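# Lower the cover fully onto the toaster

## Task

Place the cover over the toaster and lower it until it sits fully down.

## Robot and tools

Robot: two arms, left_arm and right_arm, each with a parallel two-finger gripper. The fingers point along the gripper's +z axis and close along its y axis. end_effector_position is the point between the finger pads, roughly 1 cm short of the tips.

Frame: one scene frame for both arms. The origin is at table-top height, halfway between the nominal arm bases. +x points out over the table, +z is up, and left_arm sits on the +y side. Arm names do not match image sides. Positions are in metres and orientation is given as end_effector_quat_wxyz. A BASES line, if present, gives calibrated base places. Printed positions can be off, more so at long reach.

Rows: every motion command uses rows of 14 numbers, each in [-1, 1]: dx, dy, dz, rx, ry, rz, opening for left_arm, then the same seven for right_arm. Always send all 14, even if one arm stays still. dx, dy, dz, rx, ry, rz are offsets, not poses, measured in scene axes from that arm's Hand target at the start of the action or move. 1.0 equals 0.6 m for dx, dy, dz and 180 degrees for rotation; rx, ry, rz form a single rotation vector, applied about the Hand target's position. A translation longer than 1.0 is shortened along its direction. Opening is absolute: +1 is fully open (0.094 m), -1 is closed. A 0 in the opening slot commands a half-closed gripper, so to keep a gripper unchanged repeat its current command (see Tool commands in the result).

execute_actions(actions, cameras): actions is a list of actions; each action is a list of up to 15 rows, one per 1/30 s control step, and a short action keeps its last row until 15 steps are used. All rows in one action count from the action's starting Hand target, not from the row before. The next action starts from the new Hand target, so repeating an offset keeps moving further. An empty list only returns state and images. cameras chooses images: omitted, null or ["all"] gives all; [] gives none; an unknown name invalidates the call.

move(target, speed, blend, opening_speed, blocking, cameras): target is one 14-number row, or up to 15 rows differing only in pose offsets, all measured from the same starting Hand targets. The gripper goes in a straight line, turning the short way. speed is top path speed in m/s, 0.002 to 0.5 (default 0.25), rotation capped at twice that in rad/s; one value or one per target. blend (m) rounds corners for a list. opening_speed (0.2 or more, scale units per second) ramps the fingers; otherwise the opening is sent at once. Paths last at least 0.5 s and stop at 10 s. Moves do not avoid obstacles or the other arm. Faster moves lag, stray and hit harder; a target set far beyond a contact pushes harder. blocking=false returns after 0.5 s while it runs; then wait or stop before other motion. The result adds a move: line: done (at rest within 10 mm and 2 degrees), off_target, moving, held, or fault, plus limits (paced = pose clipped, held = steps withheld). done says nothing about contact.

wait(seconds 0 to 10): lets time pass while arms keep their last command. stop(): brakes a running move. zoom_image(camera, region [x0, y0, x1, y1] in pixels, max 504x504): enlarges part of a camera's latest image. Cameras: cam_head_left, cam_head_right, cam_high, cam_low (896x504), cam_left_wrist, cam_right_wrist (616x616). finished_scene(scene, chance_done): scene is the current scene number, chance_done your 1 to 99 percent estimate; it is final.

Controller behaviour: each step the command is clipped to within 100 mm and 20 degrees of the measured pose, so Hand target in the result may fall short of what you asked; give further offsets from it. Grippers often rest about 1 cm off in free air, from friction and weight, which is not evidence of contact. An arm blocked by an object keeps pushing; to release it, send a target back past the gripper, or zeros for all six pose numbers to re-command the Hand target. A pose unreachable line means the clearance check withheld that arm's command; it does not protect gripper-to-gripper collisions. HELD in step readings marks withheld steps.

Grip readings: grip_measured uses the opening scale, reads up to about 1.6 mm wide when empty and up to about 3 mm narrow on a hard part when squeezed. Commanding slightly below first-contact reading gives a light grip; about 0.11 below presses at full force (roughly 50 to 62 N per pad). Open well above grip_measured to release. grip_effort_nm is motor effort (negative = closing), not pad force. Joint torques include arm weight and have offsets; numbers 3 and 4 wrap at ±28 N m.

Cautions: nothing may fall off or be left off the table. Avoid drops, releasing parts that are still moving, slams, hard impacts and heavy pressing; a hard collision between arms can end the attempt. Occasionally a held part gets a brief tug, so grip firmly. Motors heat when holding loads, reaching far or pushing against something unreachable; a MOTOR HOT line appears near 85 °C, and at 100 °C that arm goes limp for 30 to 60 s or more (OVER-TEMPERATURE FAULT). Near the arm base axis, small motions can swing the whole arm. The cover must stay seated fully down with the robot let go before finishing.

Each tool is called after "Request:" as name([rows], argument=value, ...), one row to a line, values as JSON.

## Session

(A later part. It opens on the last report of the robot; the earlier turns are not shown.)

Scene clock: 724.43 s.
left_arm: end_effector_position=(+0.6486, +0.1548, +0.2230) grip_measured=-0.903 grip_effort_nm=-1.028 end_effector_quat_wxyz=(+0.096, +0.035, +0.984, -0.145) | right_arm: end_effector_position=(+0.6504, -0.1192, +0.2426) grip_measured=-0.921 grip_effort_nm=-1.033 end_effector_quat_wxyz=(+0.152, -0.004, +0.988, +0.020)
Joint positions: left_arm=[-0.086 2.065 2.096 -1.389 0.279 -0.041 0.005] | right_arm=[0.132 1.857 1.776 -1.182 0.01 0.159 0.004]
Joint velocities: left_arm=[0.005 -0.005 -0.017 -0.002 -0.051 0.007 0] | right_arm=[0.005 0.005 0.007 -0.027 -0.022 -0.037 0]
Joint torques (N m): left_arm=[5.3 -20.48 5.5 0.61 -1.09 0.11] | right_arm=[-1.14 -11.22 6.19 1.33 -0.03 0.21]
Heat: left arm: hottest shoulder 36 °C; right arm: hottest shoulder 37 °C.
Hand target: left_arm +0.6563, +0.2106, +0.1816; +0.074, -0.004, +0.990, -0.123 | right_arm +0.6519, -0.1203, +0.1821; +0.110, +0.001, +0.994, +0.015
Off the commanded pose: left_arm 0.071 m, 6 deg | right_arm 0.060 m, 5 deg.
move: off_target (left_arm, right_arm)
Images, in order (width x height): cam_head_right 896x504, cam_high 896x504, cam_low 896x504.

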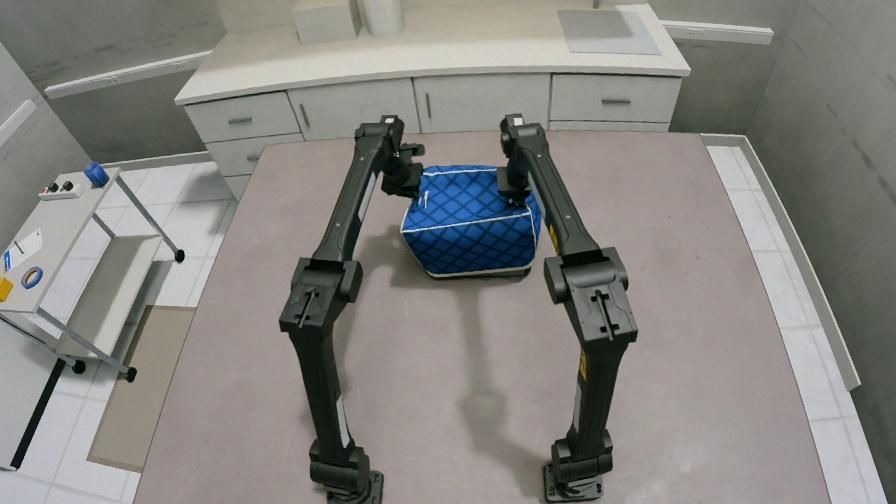

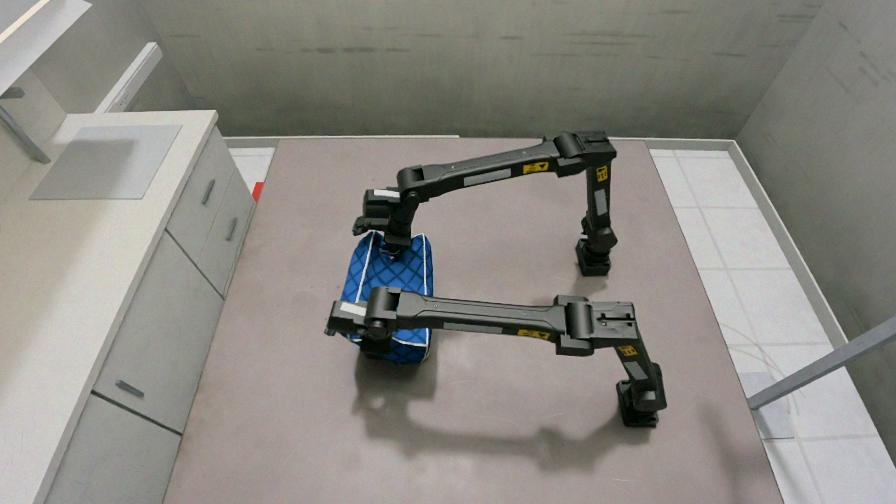

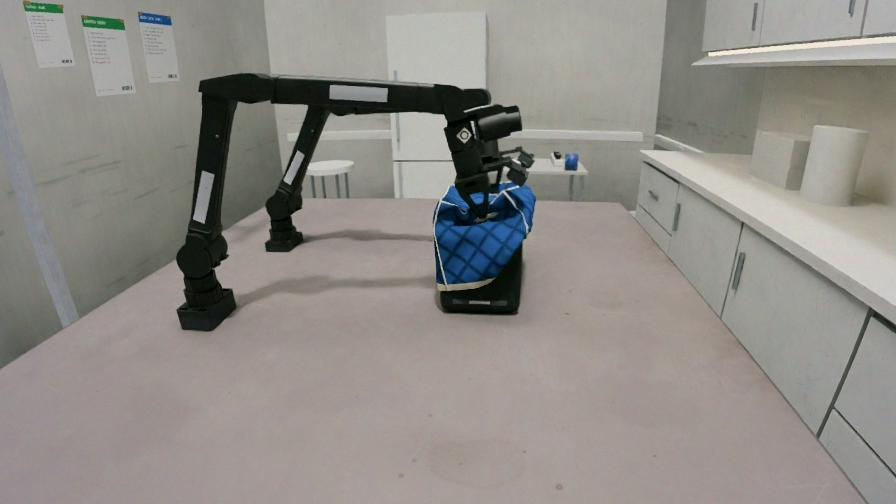

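Request:
move([
  [0,-0.03,-0.02,0,0,0,-1,0.05,0,0.2,0,0,0,-1],
  [0,-0.08,-0.02,0.06,0,0,-1,0.06,-0.07,0.18,0,0,0,-1],
  [-0.02,-0.08,-0.04,0.06,0,0,-1,0.04,-0.07,0.0,0.06,0,0,-1],
], speed=0.12, cameras=["cam_high","cam_low","cam_head_right"])

Request:
zoom_image(camera="cam_low", region=[360, 60, 600, 330])

Request:
zoom_image(camera="cam_high", region=[330, 220, 520, 420])

Request:
zoom_image(camera="cam_head_right", region=[350, 60, 600, 310])

Scene clock: 736.60 s.
left_arm: end_effector_position=(+0.6504, +0.1552, +0.2148) grip_measured=-0.903 grip_effort_nm=-1.028 end_effector_quat_wxyz=(+0.125, +0.016, +0.991, -0.045) | right_arm: end_effector_position=(+0.6731, -0.1171, +0.2454) grip_measured=-0.921 grip_effort_nm=-1.033 end_effector_quat_wxyz=(+0.152, -0.020, +0.979, +0.131)
Joint positions: left_arm=[-0.139 2.034 2.034 -1.311 0.06 -0.109 0.005] | right_arm=[0.068 1.907 1.84 -1.17 -0.232 0.103 0.004]
Joint velocities: left_arm=[0.005 0.005 0.017 0.002 0.051 -0.037 0] | right_arm=[-0.005 -0.005 0.002 0.012 -0.051 0.007 0]
Joint torques (N m): left_arm=[0.15 -18.78 4.55 0.21 -0.73 -0.11] | right_arm=[-5.71 -12.1 5.59 0.94 1.04 -0.03]
Heat: left arm: hottest shoulder 37 °C; right arm: hottest shoulder 36 °C.
Hand target: left_arm +0.6437, +0.1633, +0.1561; +0.074, +0.003, +0.997, -0.030 | right_arm +0.6761, -0.1626, +0.1819; +0.109, +0.011, +0.988, +0.107
Off the commanded pose: left_arm 0.058 m, 6 deg | right_arm 0.078 m, 7 deg.
move: off_target (left_arm, right_arm)
Images, in order (width x height): cam_head_right 896x504, cam_high 896x504, cam_low 896x504.

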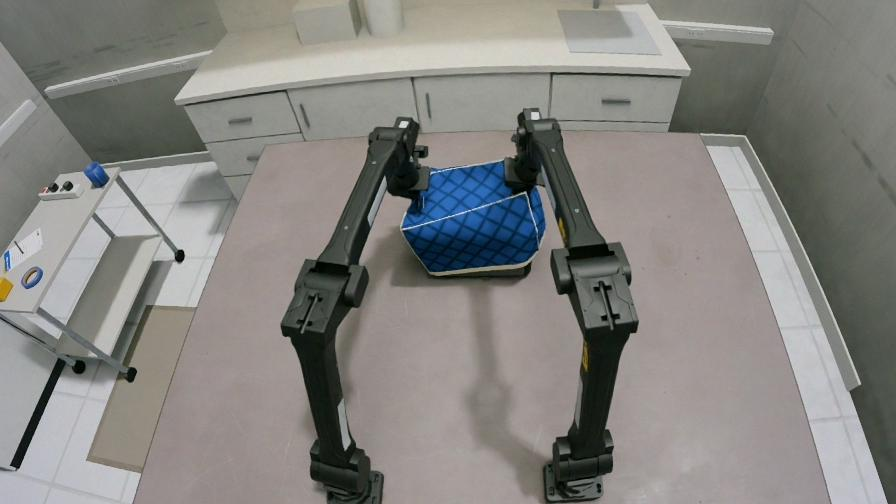

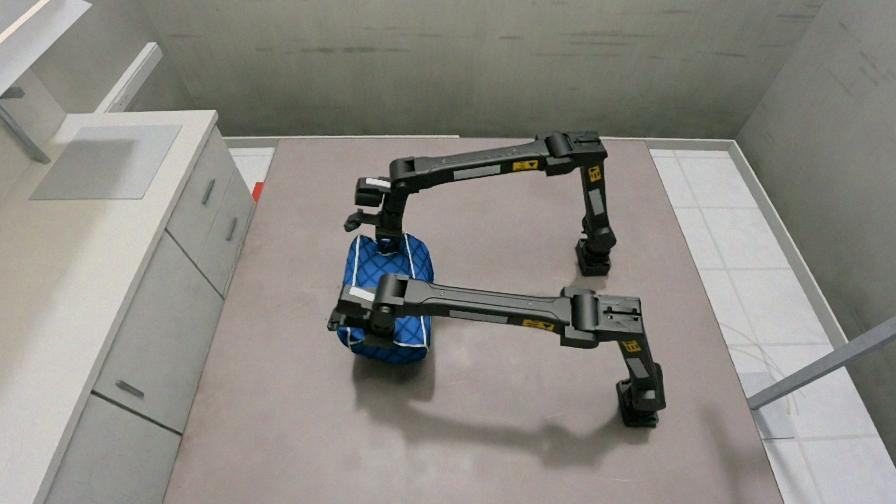

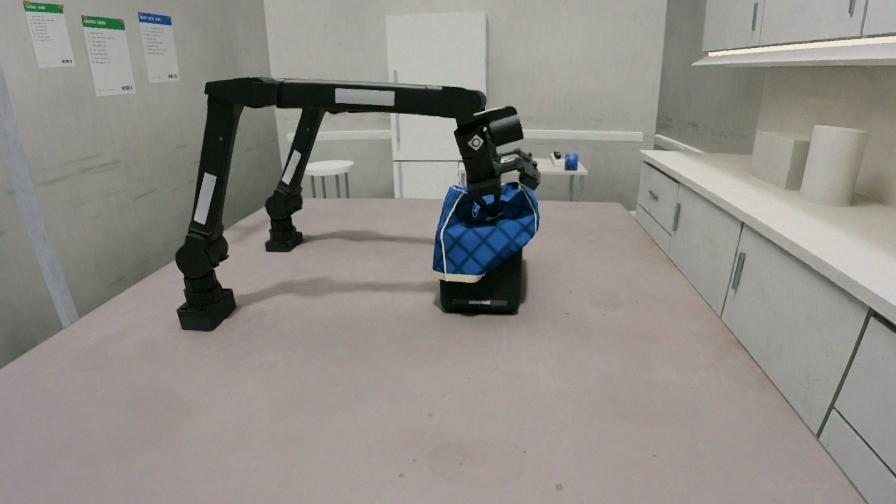

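Scaled by 1.867.

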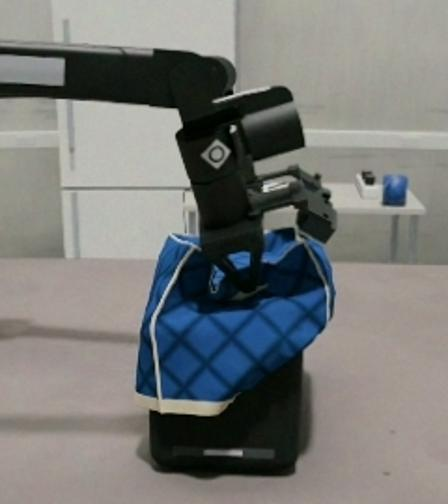

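Scaled by 2.520.

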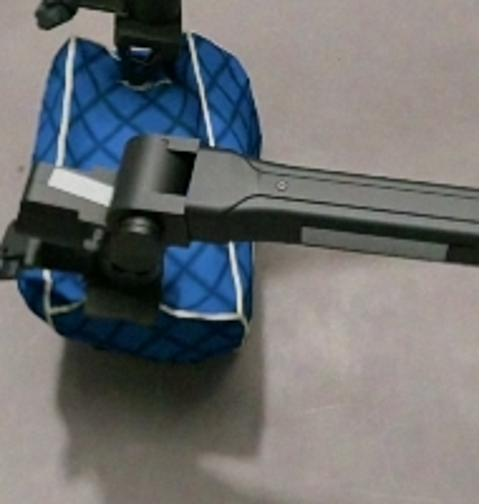

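Scaled by 2.016.

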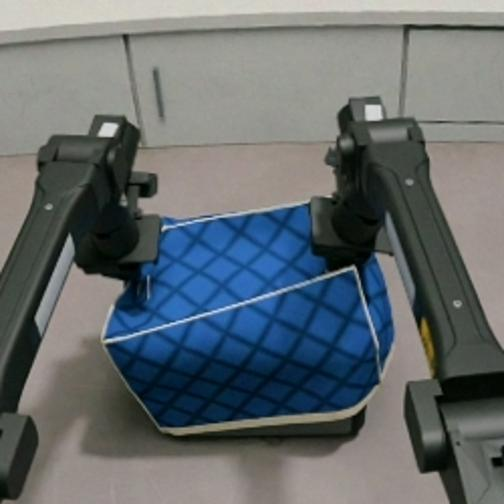

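Request:
move([
  [0,-0.08,0.1,0,0,0,-1,0.05,-0.02,0.25,-0.03,0,0,-1],
  [0,-0.1,0.08,0,0,0,-1,0.07,-0.09,0.2,-0.03,0,0,-1],
  [-0.02,-0.1,0.04,0,0,0,-1,0.04,-0.09,0.0,0,0,0,-1],
], speed=0.12, cameras=["cam_high","cam_low","cam_head_right"])

Request:
zoom_image(camera="cam_low", region=[360, 60, 600, 330])

Request:
zoom_image(camera="cam_high", region=[330, 220, 520, 420])

Request:
zoom_image(camera="cam_head_right", region=[350, 60, 600, 310])

Scene clock: 748.30 s.
left_arm: end_effector_position=(+0.6400, +0.1145, +0.2372) grip_measured=-0.903 grip_effort_nm=-1.023 end_effector_quat_wxyz=(+0.125, -0.003, +0.991, -0.039) | right_arm: end_effector_position=(+0.6943, -0.1591, +0.2586) grip_measured=-0.921 grip_effort_nm=-1.028 end_effector_quat_wxyz=(+0.158, -0.031, +0.978, +0.130)
Joint positions: left_arm=[-0.208 2.024 2.076 -1.361 0.025 -0.212 0.005] | right_arm=[-0.002 1.956 1.948 -1.235 -0.257 0.014 0.004]
Joint velocities: left_arm=[-0.005 -0.005 0.002 0.012 0.022 0.007 0.001] | right_arm=[-0.005 -0.005 0.002 0.007 -0.037 0.007 -0.001]
Joint torques (N m): left_arm=[-1.2 -18.78 4.57 0.23 -0.02 0.02] | right_arm=[-6.71 -11.99 5.24 1.16 1.33 0.03]
Heat: left arm: hottest shoulder 37 °C; right arm: hottest shoulder 37 °C.
Hand target: left_arm +0.6311, +0.1033, +0.1791; +0.073, +0.003, +0.997, -0.030 | right_arm +0.7003, -0.2168, +0.1813; +0.109, +0.011, +0.988, +0.105
Off the commanded pose: left_arm 0.059 m, 6 deg | right_arm 0.096 m, 8 deg.
move: off_target (left_arm, right_arm)
Images, in order (width x height): cam_head_right 896x504, cam_high 896x504, cam_low 896x504.

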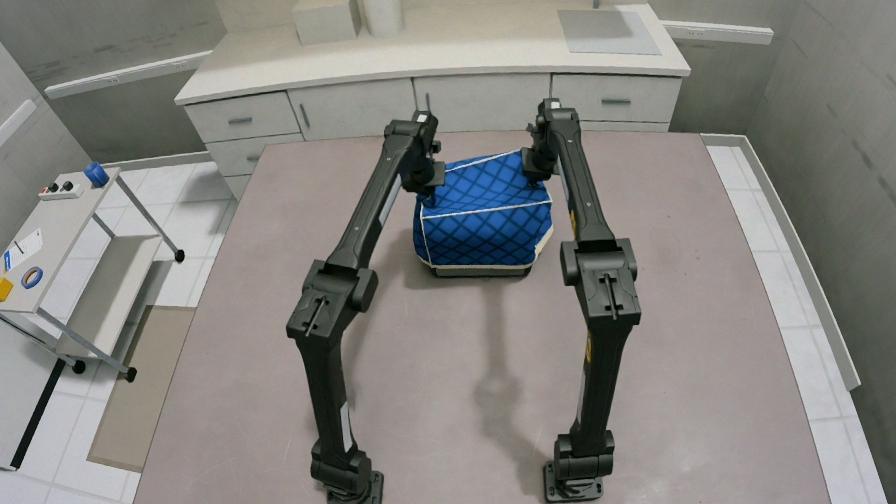

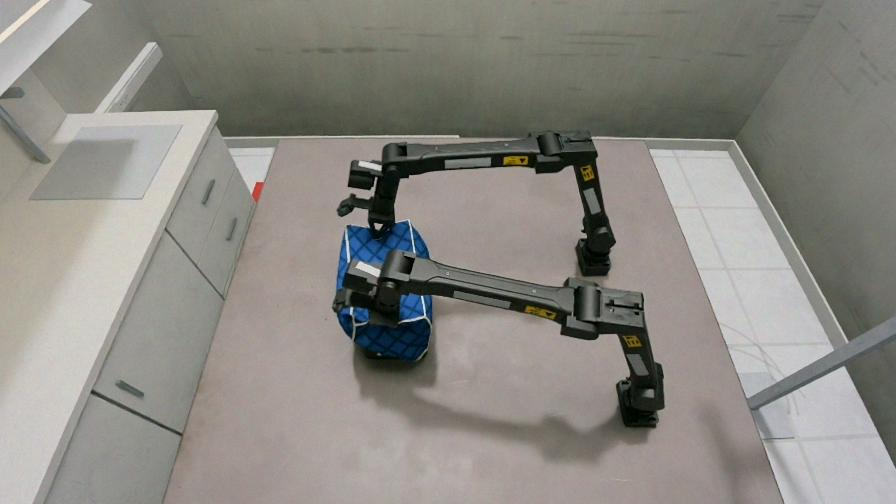

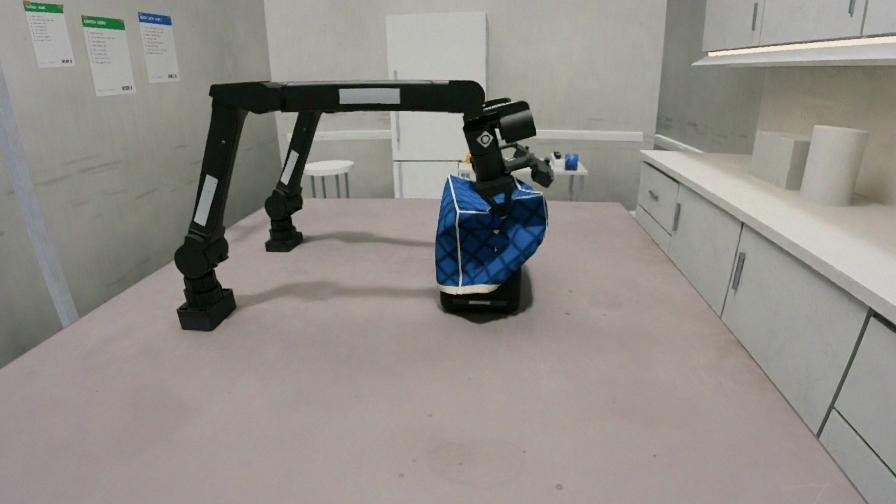

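Scaled by 1.867.

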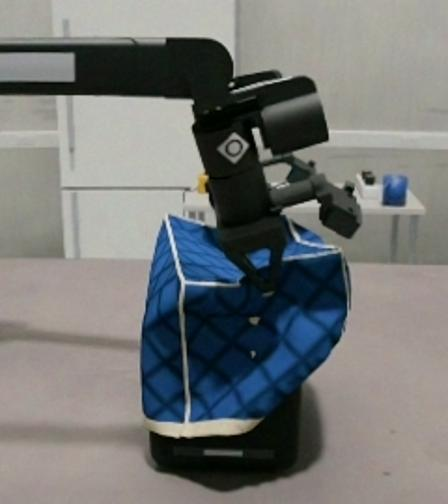

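Scaled by 2.520.

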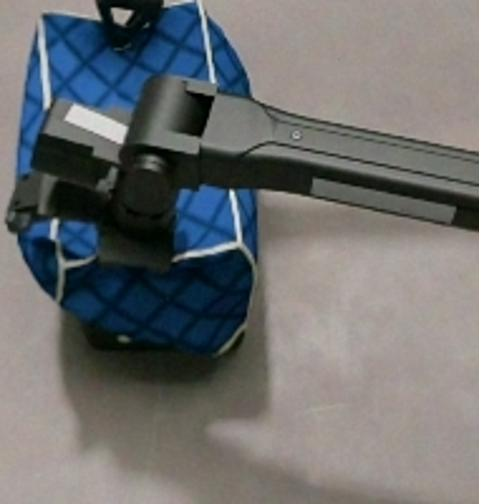

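Scaled by 2.016.

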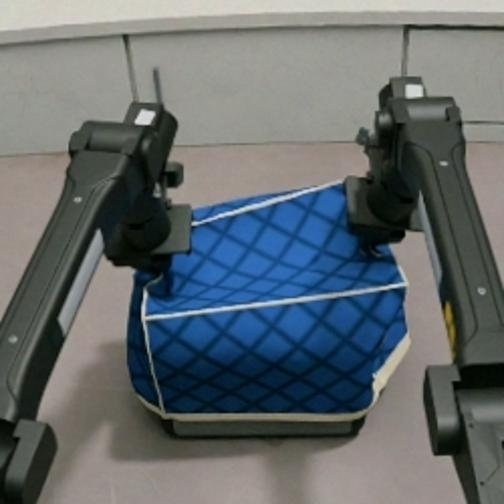

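Request:
move([
  [0,-0.02,0.08,0,0,0,-1,0,-0.07,0.2,0,0,0,-1],
  [0,-0.02,0.05,0,0,0,-1,-0.05,-0.09,0.1,0,0,0,-1],
  [0,0,0.0,0,0,0,-1,-0.08,-0.07,-0.02,0,0,0,-1],
], speed=0.12, cameras=["cam_high","cam_low","cam_head_right"])

Request:
zoom_image(camera="cam_low", region=[360, 60, 600, 330])

Request:
zoom_image(camera="cam_high", region=[330, 220, 520, 420])

Request:
zoom_image(camera="cam_head_right", region=[350, 60, 600, 310])

Scene clock: 757.50 s.
left_arm: end_effector_position=(+0.6263, +0.0723, +0.2373) grip_measured=-0.903 grip_effort_nm=-1.028 end_effector_quat_wxyz=(+0.117, +0.019, +0.991, -0.055) | right_arm: end_effector_position=(+0.6607, -0.2022, +0.2149) grip_measured=-0.921 grip_effort_nm=-1.033 end_effector_quat_wxyz=(+0.143, -0.032, +0.980, +0.132)
Joint positions: left_arm=[-0.266 2.019 2.07 -1.367 0.049 -0.23 0.005] | right_arm=[-0.073 1.893 1.745 -1.145 -0.282 -0.061 0.004]
Joint velocities: left_arm=[-0.015 -0.005 0.002 0.012 -0.081 0.007 0.001] | right_arm=[-0.015 -0.005 0.007 -0.002 -0.081 -0.037 0]
Joint torques (N m): left_arm=[2.73 -18.26 4.7 0.38 -0.8 0.18] | right_arm=[-6.65 -13.57 5.81 0.5 1.79 0.05]
Heat: left arm: hottest shoulder 37 °C; right arm: hottest shoulder 36 °C.
Hand target: left_arm +0.6311, +0.1033, +0.1793; +0.074, +0.003, +0.997, -0.030 | right_arm +0.6522, -0.2595, +0.1699; +0.109, +0.011, +0.989, +0.104
Off the commanded pose: left_arm 0.066 m, 6 deg | right_arm 0.073 m, 7 deg.
move: off_target (left_arm, right_arm)
Images, in order (width x height): cam_head_right 896x504, cam_high 896x504, cam_low 896x504.

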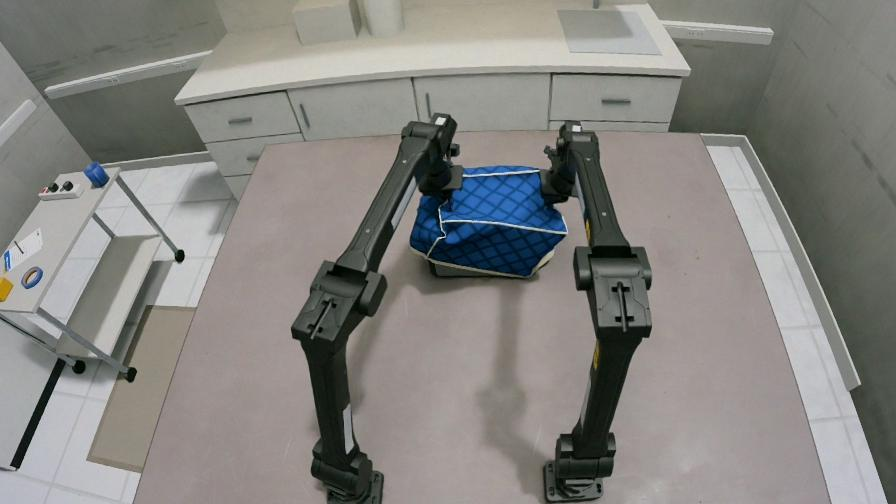

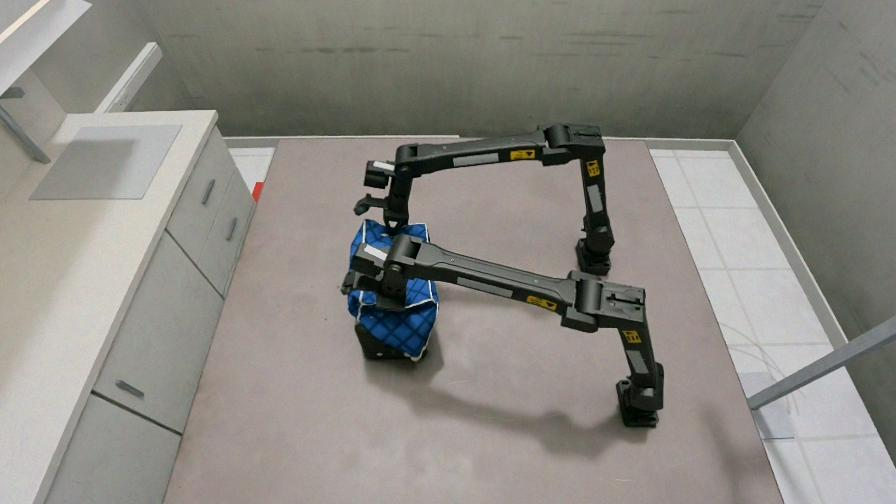

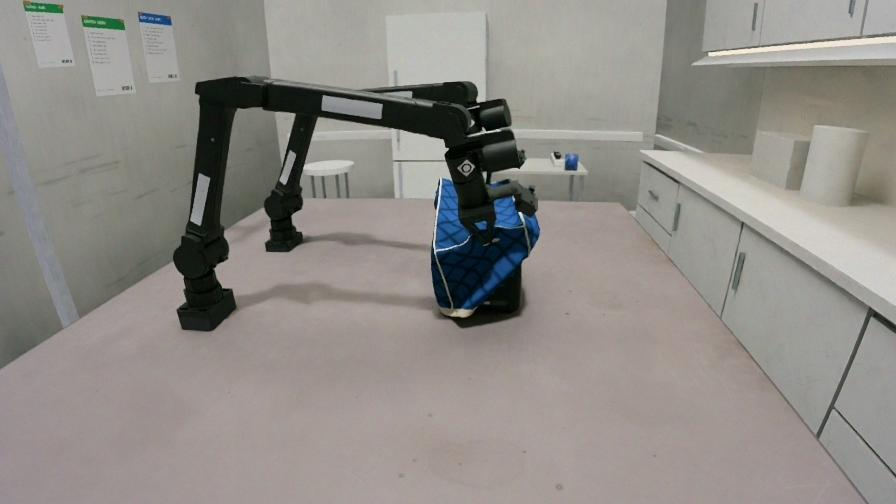

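Scaled by 1.867.

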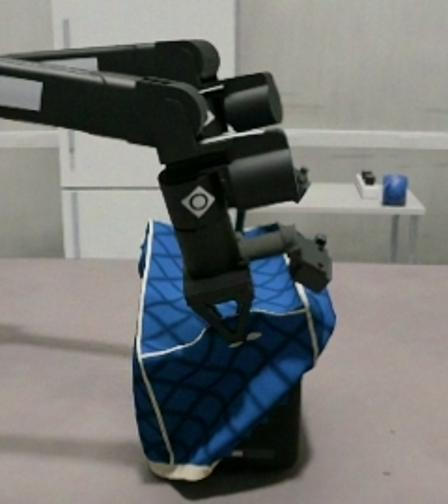

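Scaled by 2.520.

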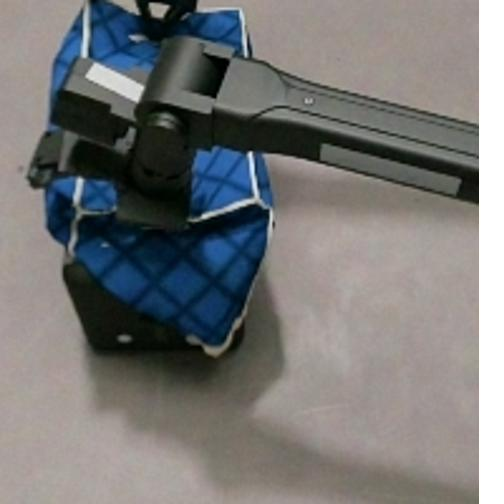

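Scaled by 2.016.

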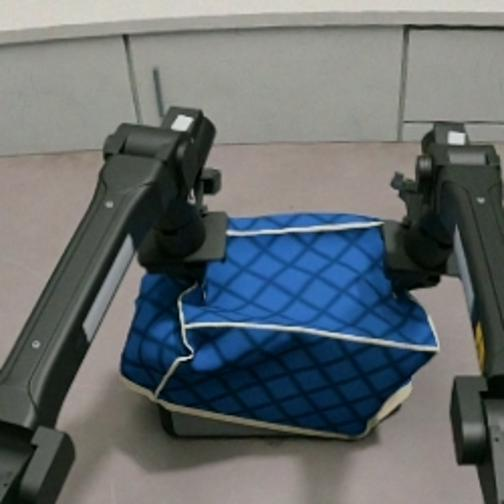

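Request:
move([
  [0.03,0.03,0.1,0,0.04,0,-1,0.06,0.04,0.22,0,0.08,0,-1],
  [0.04,0.06,0.1,0,0.05,0,-1,0.1,0.08,0.2,0,0.16,0,-1],
  [0.03,0.06,0.05,0,0.06,0,-1,0.07,0.07,0.03,0,0.2,0,-1],
], speed=0.12, cameras=["cam_high","cam_low","cam_head_right"])

Request:
zoom_image(camera="cam_low", region=[360, 60, 600, 330])

Request:
zoom_image(camera="cam_high", region=[330, 220, 520, 420])

Request:
zoom_image(camera="cam_head_right", region=[350, 60, 600, 310])

Scene clock: 773.13 s.
left_arm: end_effector_position=(+0.6382, +0.0907, +0.2492) grip_measured=-0.903 grip_effort_nm=-1.038 end_effector_quat_wxyz=(+0.045, +0.026, +0.997, -0.055) | right_arm: end_effector_position=(+0.6918, -0.1850, +0.2324) grip_measured=-0.921 grip_effort_nm=-1.038 end_effector_quat_wxyz=(+0.000, +0.032, +0.991, +0.127)
Joint positions: left_arm=[-0.226 2.189 2.4 -1.671 0.09 -0.174 0.005] | right_arm=[-0.039 2.202 2.315 -1.676 -0.254 0.064 0.004]
Joint velocities: left_arm=[-0.015 0.005 -0.012 -0.012 0.022 -0.051 0] | right_arm=[0.005 0.005 0.012 0.002 -0.037 -0.051 -0.001]
Joint torques (N m): left_arm=[4.48 -21.01 6.68 -0.31 -0.74 0.18] | right_arm=[-4.07 -15.33 7.45 0.09 0.96 0.13]
Heat: left arm: hottest shoulder 36 °C; right arm: hottest shoulder 36 °C.
Hand target: left_arm +0.6499, +0.1383, +0.2101; -0.020, -0.001, +0.999, -0.029 | right_arm +0.6941, -0.2170, +0.1862; -0.172, +0.041, +0.979, +0.101
Off the commanded pose: left_arm 0.064 m, 9 deg | right_arm 0.055 m, 24 deg; orientation clipped.
joint sent to its limit (left arm) — joint 4 (wrist pitch), lower limit. The joint targets are off in position and orientation.
joint sent to its limit (right arm) — joint 4 (wrist pitch), lower limit. The joint targets are off in position and orientation.
move: off_target (left_arm, right_arm); limits=paced
Images, in order (width x height): cam_head_right 896x504, cam_high 896x504, cam_low 896x504.

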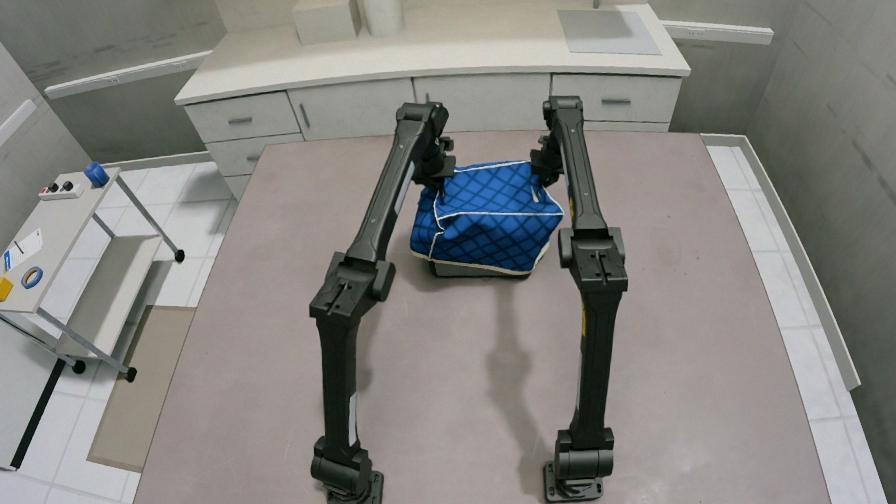

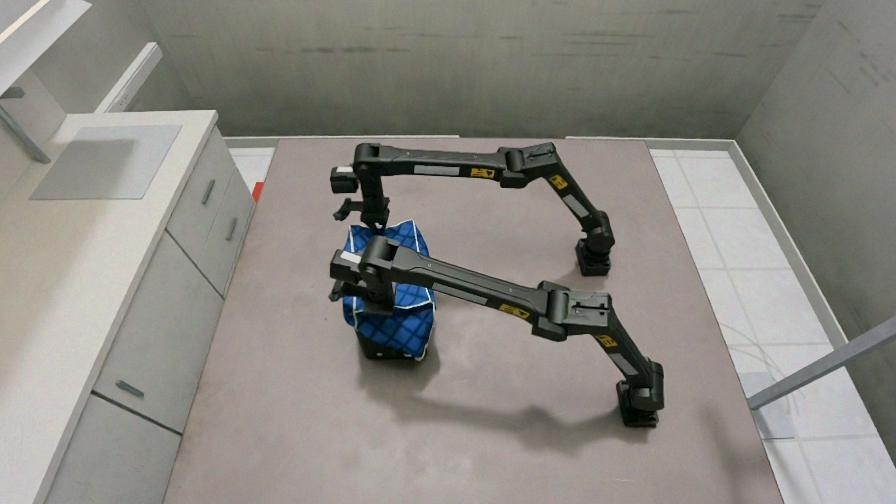

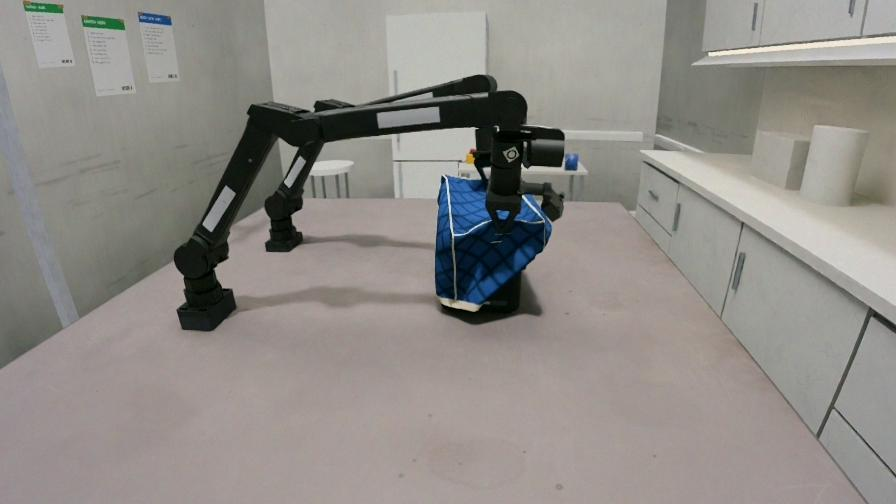

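Scaled by 1.867.

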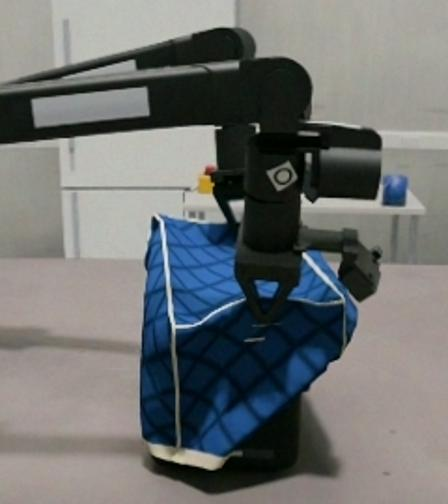

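Scaled by 2.520.

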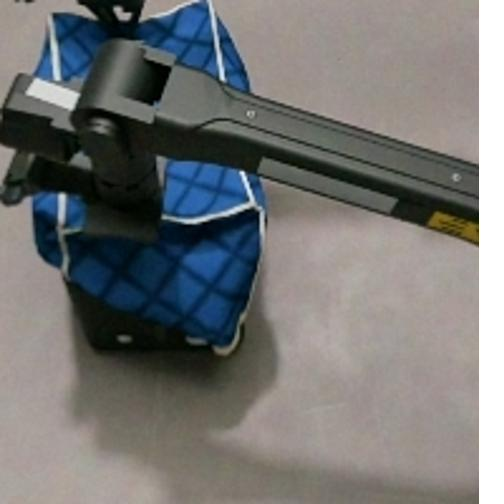

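Scaled by 2.016.

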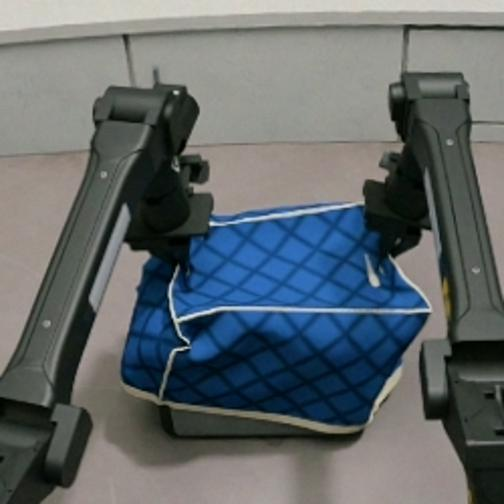

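Request:
move([
  [0.0,0.02,0.25,0,0.02,0,-1,0.02,0.06,0.3,0,-0.02,0,-1],
  [0.1,0.06,0.28,0,0.02,0,-1,0.09,0.1,0.3,0,-0.02,0,-1],
  [0.1,0.06,0.05,0,0.02,0,-1,0.09,0.09,0.05,0,0,0,-1],
], speed=0.12, cameras=["cam_high","cam_low","cam_head_right"])

Request:
zoom_image(camera="cam_low", region=[360, 60, 600, 330])

Request:
zoom_image(camera="cam_high", region=[330, 220, 520, 420])

Request:
zoom_image(camera="cam_head_right", region=[350, 60, 600, 310])

Scene clock: 783.53 s.
left_arm: end_effector_position=(+0.7005, +0.1368, +0.2586) grip_measured=-0.903 grip_effort_nm=-1.028 end_effector_quat_wxyz=(+0.106, +0.015, +0.992, -0.066) | right_arm: end_effector_position=(+0.7407, -0.1418, +0.2660) grip_measured=-0.921 grip_effort_nm=-1.033 end_effector_quat_wxyz=(+0.065, +0.052, +0.984, +0.158)
Joint positions: left_arm=[-0.144 2.34 2.683 -1.686 0.103 -0.12 0.005] | right_arm=[0.009 2.307 2.578 -1.676 -0.301 0.177 0.004]
Joint velocities: left_arm=[-0.005 -0.015 0.002 -0.007 -0.051 -0.007 -0.001] | right_arm=[-0.005 -0.005 -0.017 -0.012 0.051 0.051 0]
Joint torques (N m): left_arm=[3.49 -24.35 7.6 0.25 -0.76 0.09] | right_arm=[-2.9 -15.91 7.87 0.35 0.73 -0.02]
Heat: left arm: hottest shoulder 36 °C; right arm: hottest shoulder 37 °C.
Hand target: left_arm +0.7108, +0.1731, +0.2412; -0.051, +0.000, +0.998, -0.030 | right_arm +0.7482, -0.1627, +0.2161; -0.105, +0.044, +0.986, +0.119
Off the commanded pose: left_arm 0.043 m, 19 deg | right_arm 0.055 m, 28 deg; orientation clipped.
joint sent to its limit (left arm) — joint 4 (wrist pitch), lower limit. The joint targets are off in orientation, not in position.
joint sent to its limit (right arm) — joint 4 (wrist pitch), lower limit. The joint targets are off in orientation, not in position.
move: off_target (left_arm, right_arm); limits=paced
Images, in order (width x height): cam_head_right 896x504, cam_high 896x504, cam_low 896x504.

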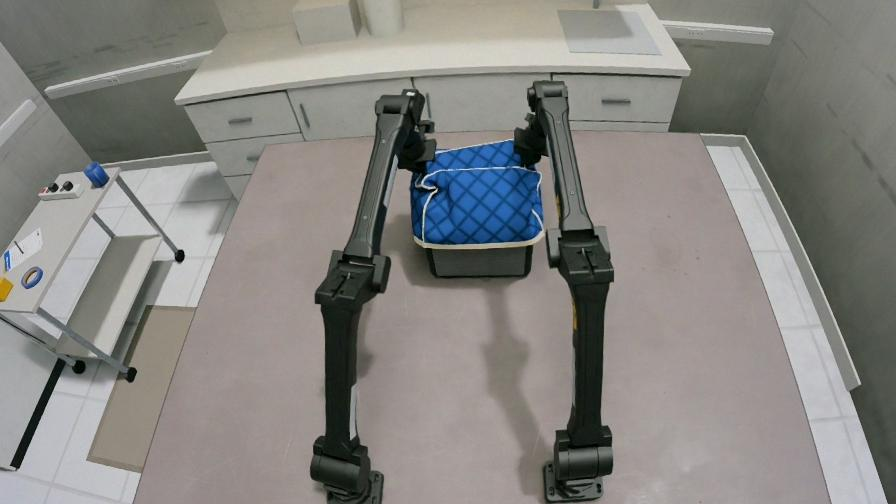

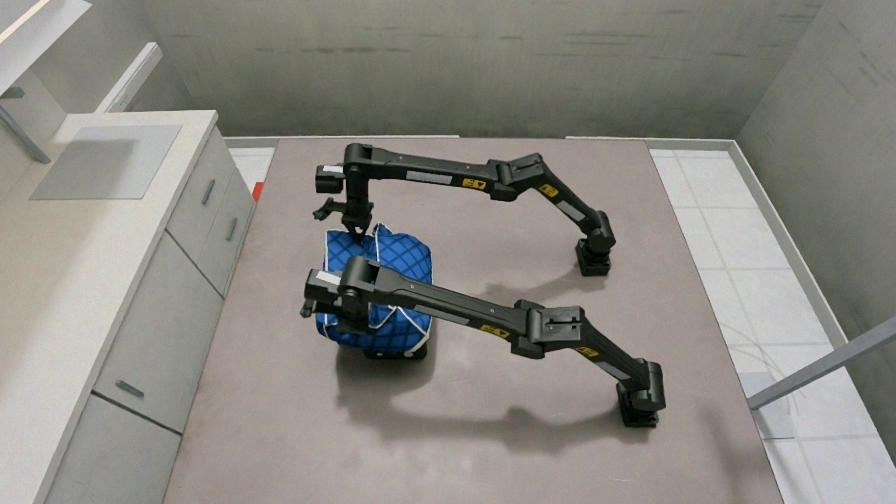

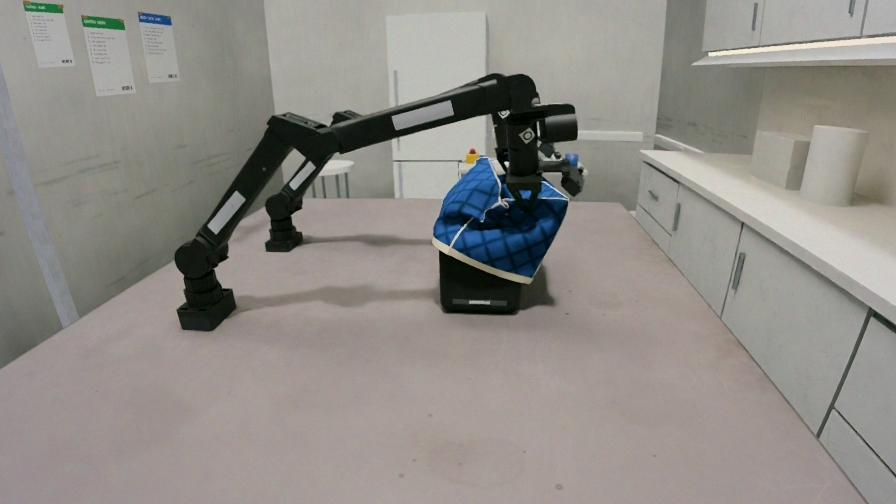

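Scaled by 1.867.

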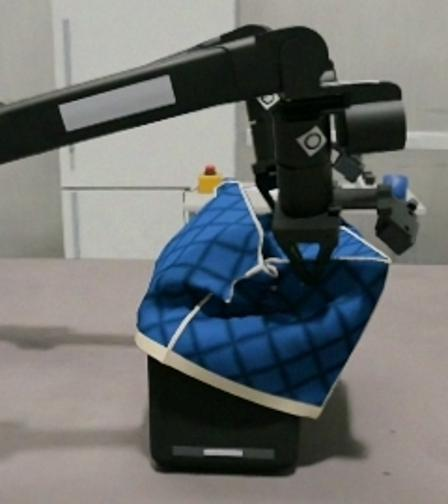

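Scaled by 2.520.

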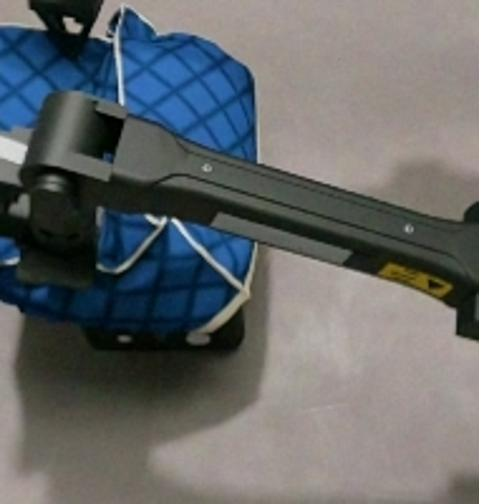

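Scaled by 2.016.

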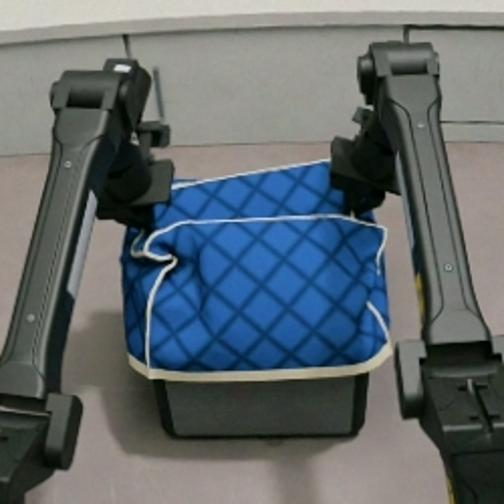

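Request:
move([
  [-0.05,0,-0.03,0,0,0,-1,-0.06,0,0,0,0,0,-1],
  [-0.12,-0.03,-0.09,0,0,0,-1,-0.15,-0.02,-0.03,0,0,0,-1],
], speed=0.12, cameras=["cam_high","cam_low","cam_head_right"])

Request:
zoom_image(camera="cam_low", region=[360, 60, 600, 330])

Request:
zoom_image(camera="cam_high", region=[330, 220, 520, 420])

Request:
zoom_image(camera="cam_head_right", region=[350, 60, 600, 310])

Scene clock: 790.27 s.
left_arm: end_effector_position=(+0.6469, +0.1420, +0.2287) grip_measured=-0.903 grip_effort_nm=-1.028 end_effector_quat_wxyz=(+0.031, +0.014, +0.998, -0.051) | right_arm: end_effector_position=(+0.6671, -0.1387, +0.2380) grip_measured=-0.921 grip_effort_nm=-1.038 end_effector_quat_wxyz=(-0.019, +0.033, +0.988, +0.151)
Joint positions: left_arm=[-0.15 2.203 2.372 -1.665 0.094 -0.12 0.005] | right_arm=[0.018 2.138 2.215 -1.658 -0.306 0.119 0.004]
Joint velocities: left_arm=[-0.015 -0.015 -0.002 -0.012 -0.022 -0.007 -0.001] | right_arm=[-0.005 0.005 -0.007 -0.002 0.007 -0.051 0]
Joint torques (N m): left_arm=[0.5 -22.01 4.26 -0.58 -0.79 -0.11] | right_arm=[-4.25 -16.26 5.11 -0.51 1.61 -0.09]
Heat: left arm: hottest shoulder 37 °C; right arm: hottest shoulder 37 °C.
Hand target: left_arm +0.6382, +0.1566, +0.1865; -0.051, -0.002, +0.998, -0.029 | right_arm +0.6583, -0.1749, +0.1988; -0.105, +0.044, +0.986, +0.118
Off the commanded pose: left_arm 0.044 m, 10 deg | right_arm 0.054 m, 11 deg.
joint sent to its limit (left arm) — joint 4 (wrist pitch), lower limit. The joint targets are off in orientation, not in position.
joint sent to its limit (right arm) — joint 4 (wrist pitch), lower limit. The joint targets are off in orientation, not in position.
move: off_target (left_arm, right_arm)
Images, in order (width x height): cam_head_right 896x504, cam_high 896x504, cam_low 896x504.

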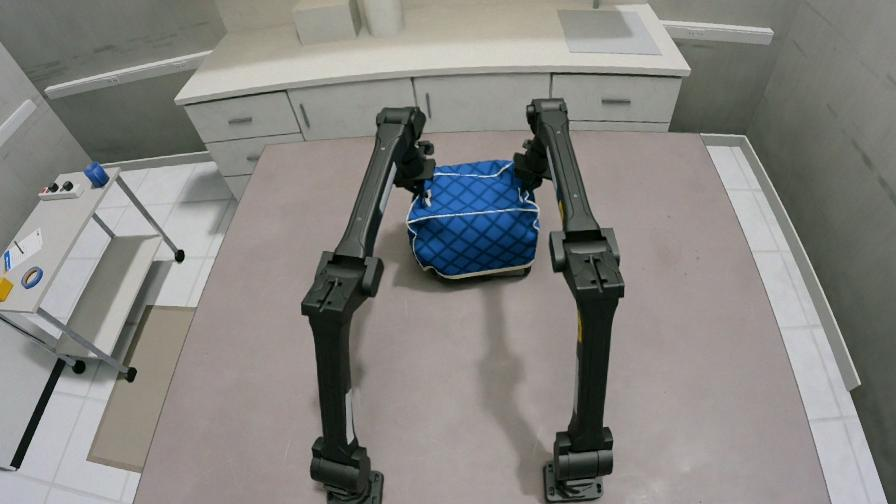

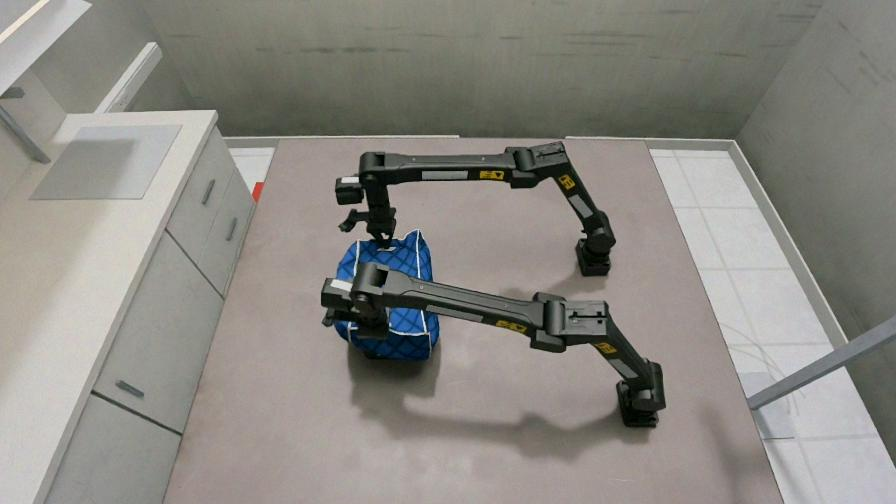

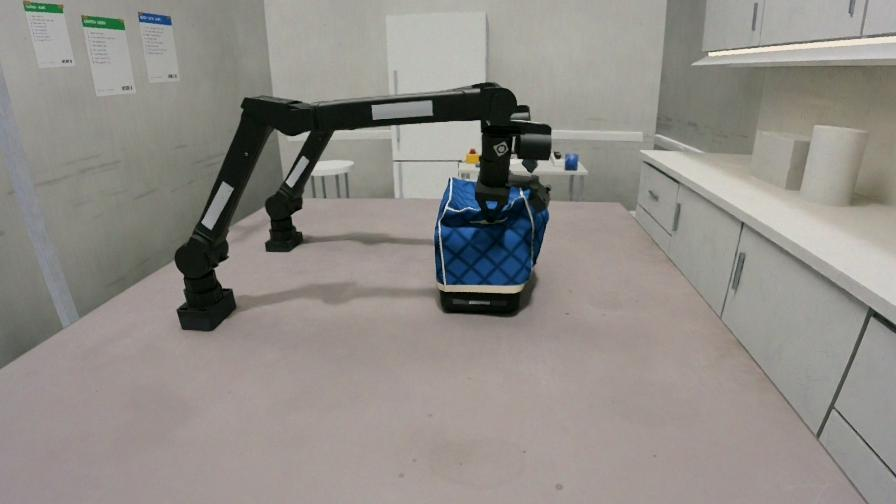

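Scaled by 1.867.

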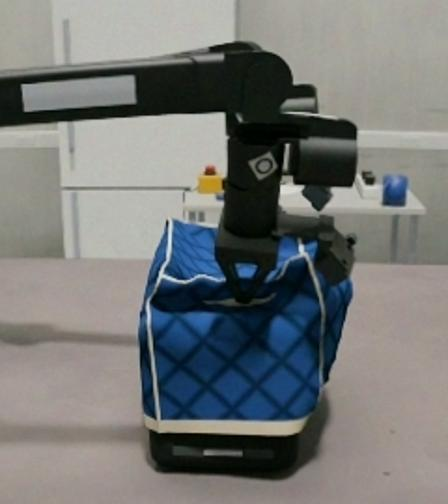

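Scaled by 2.520.

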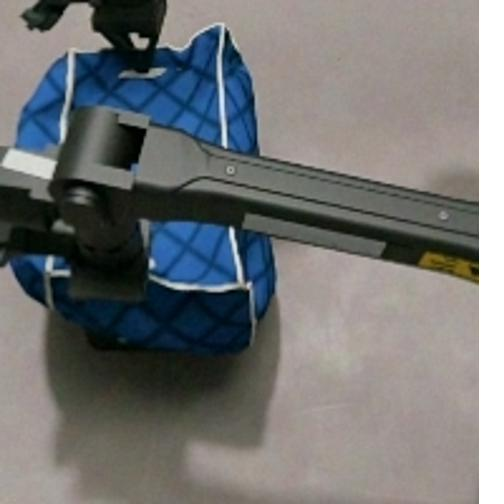

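Scaled by 2.016.

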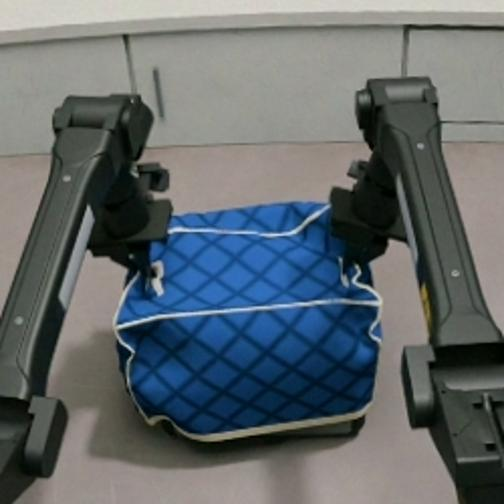

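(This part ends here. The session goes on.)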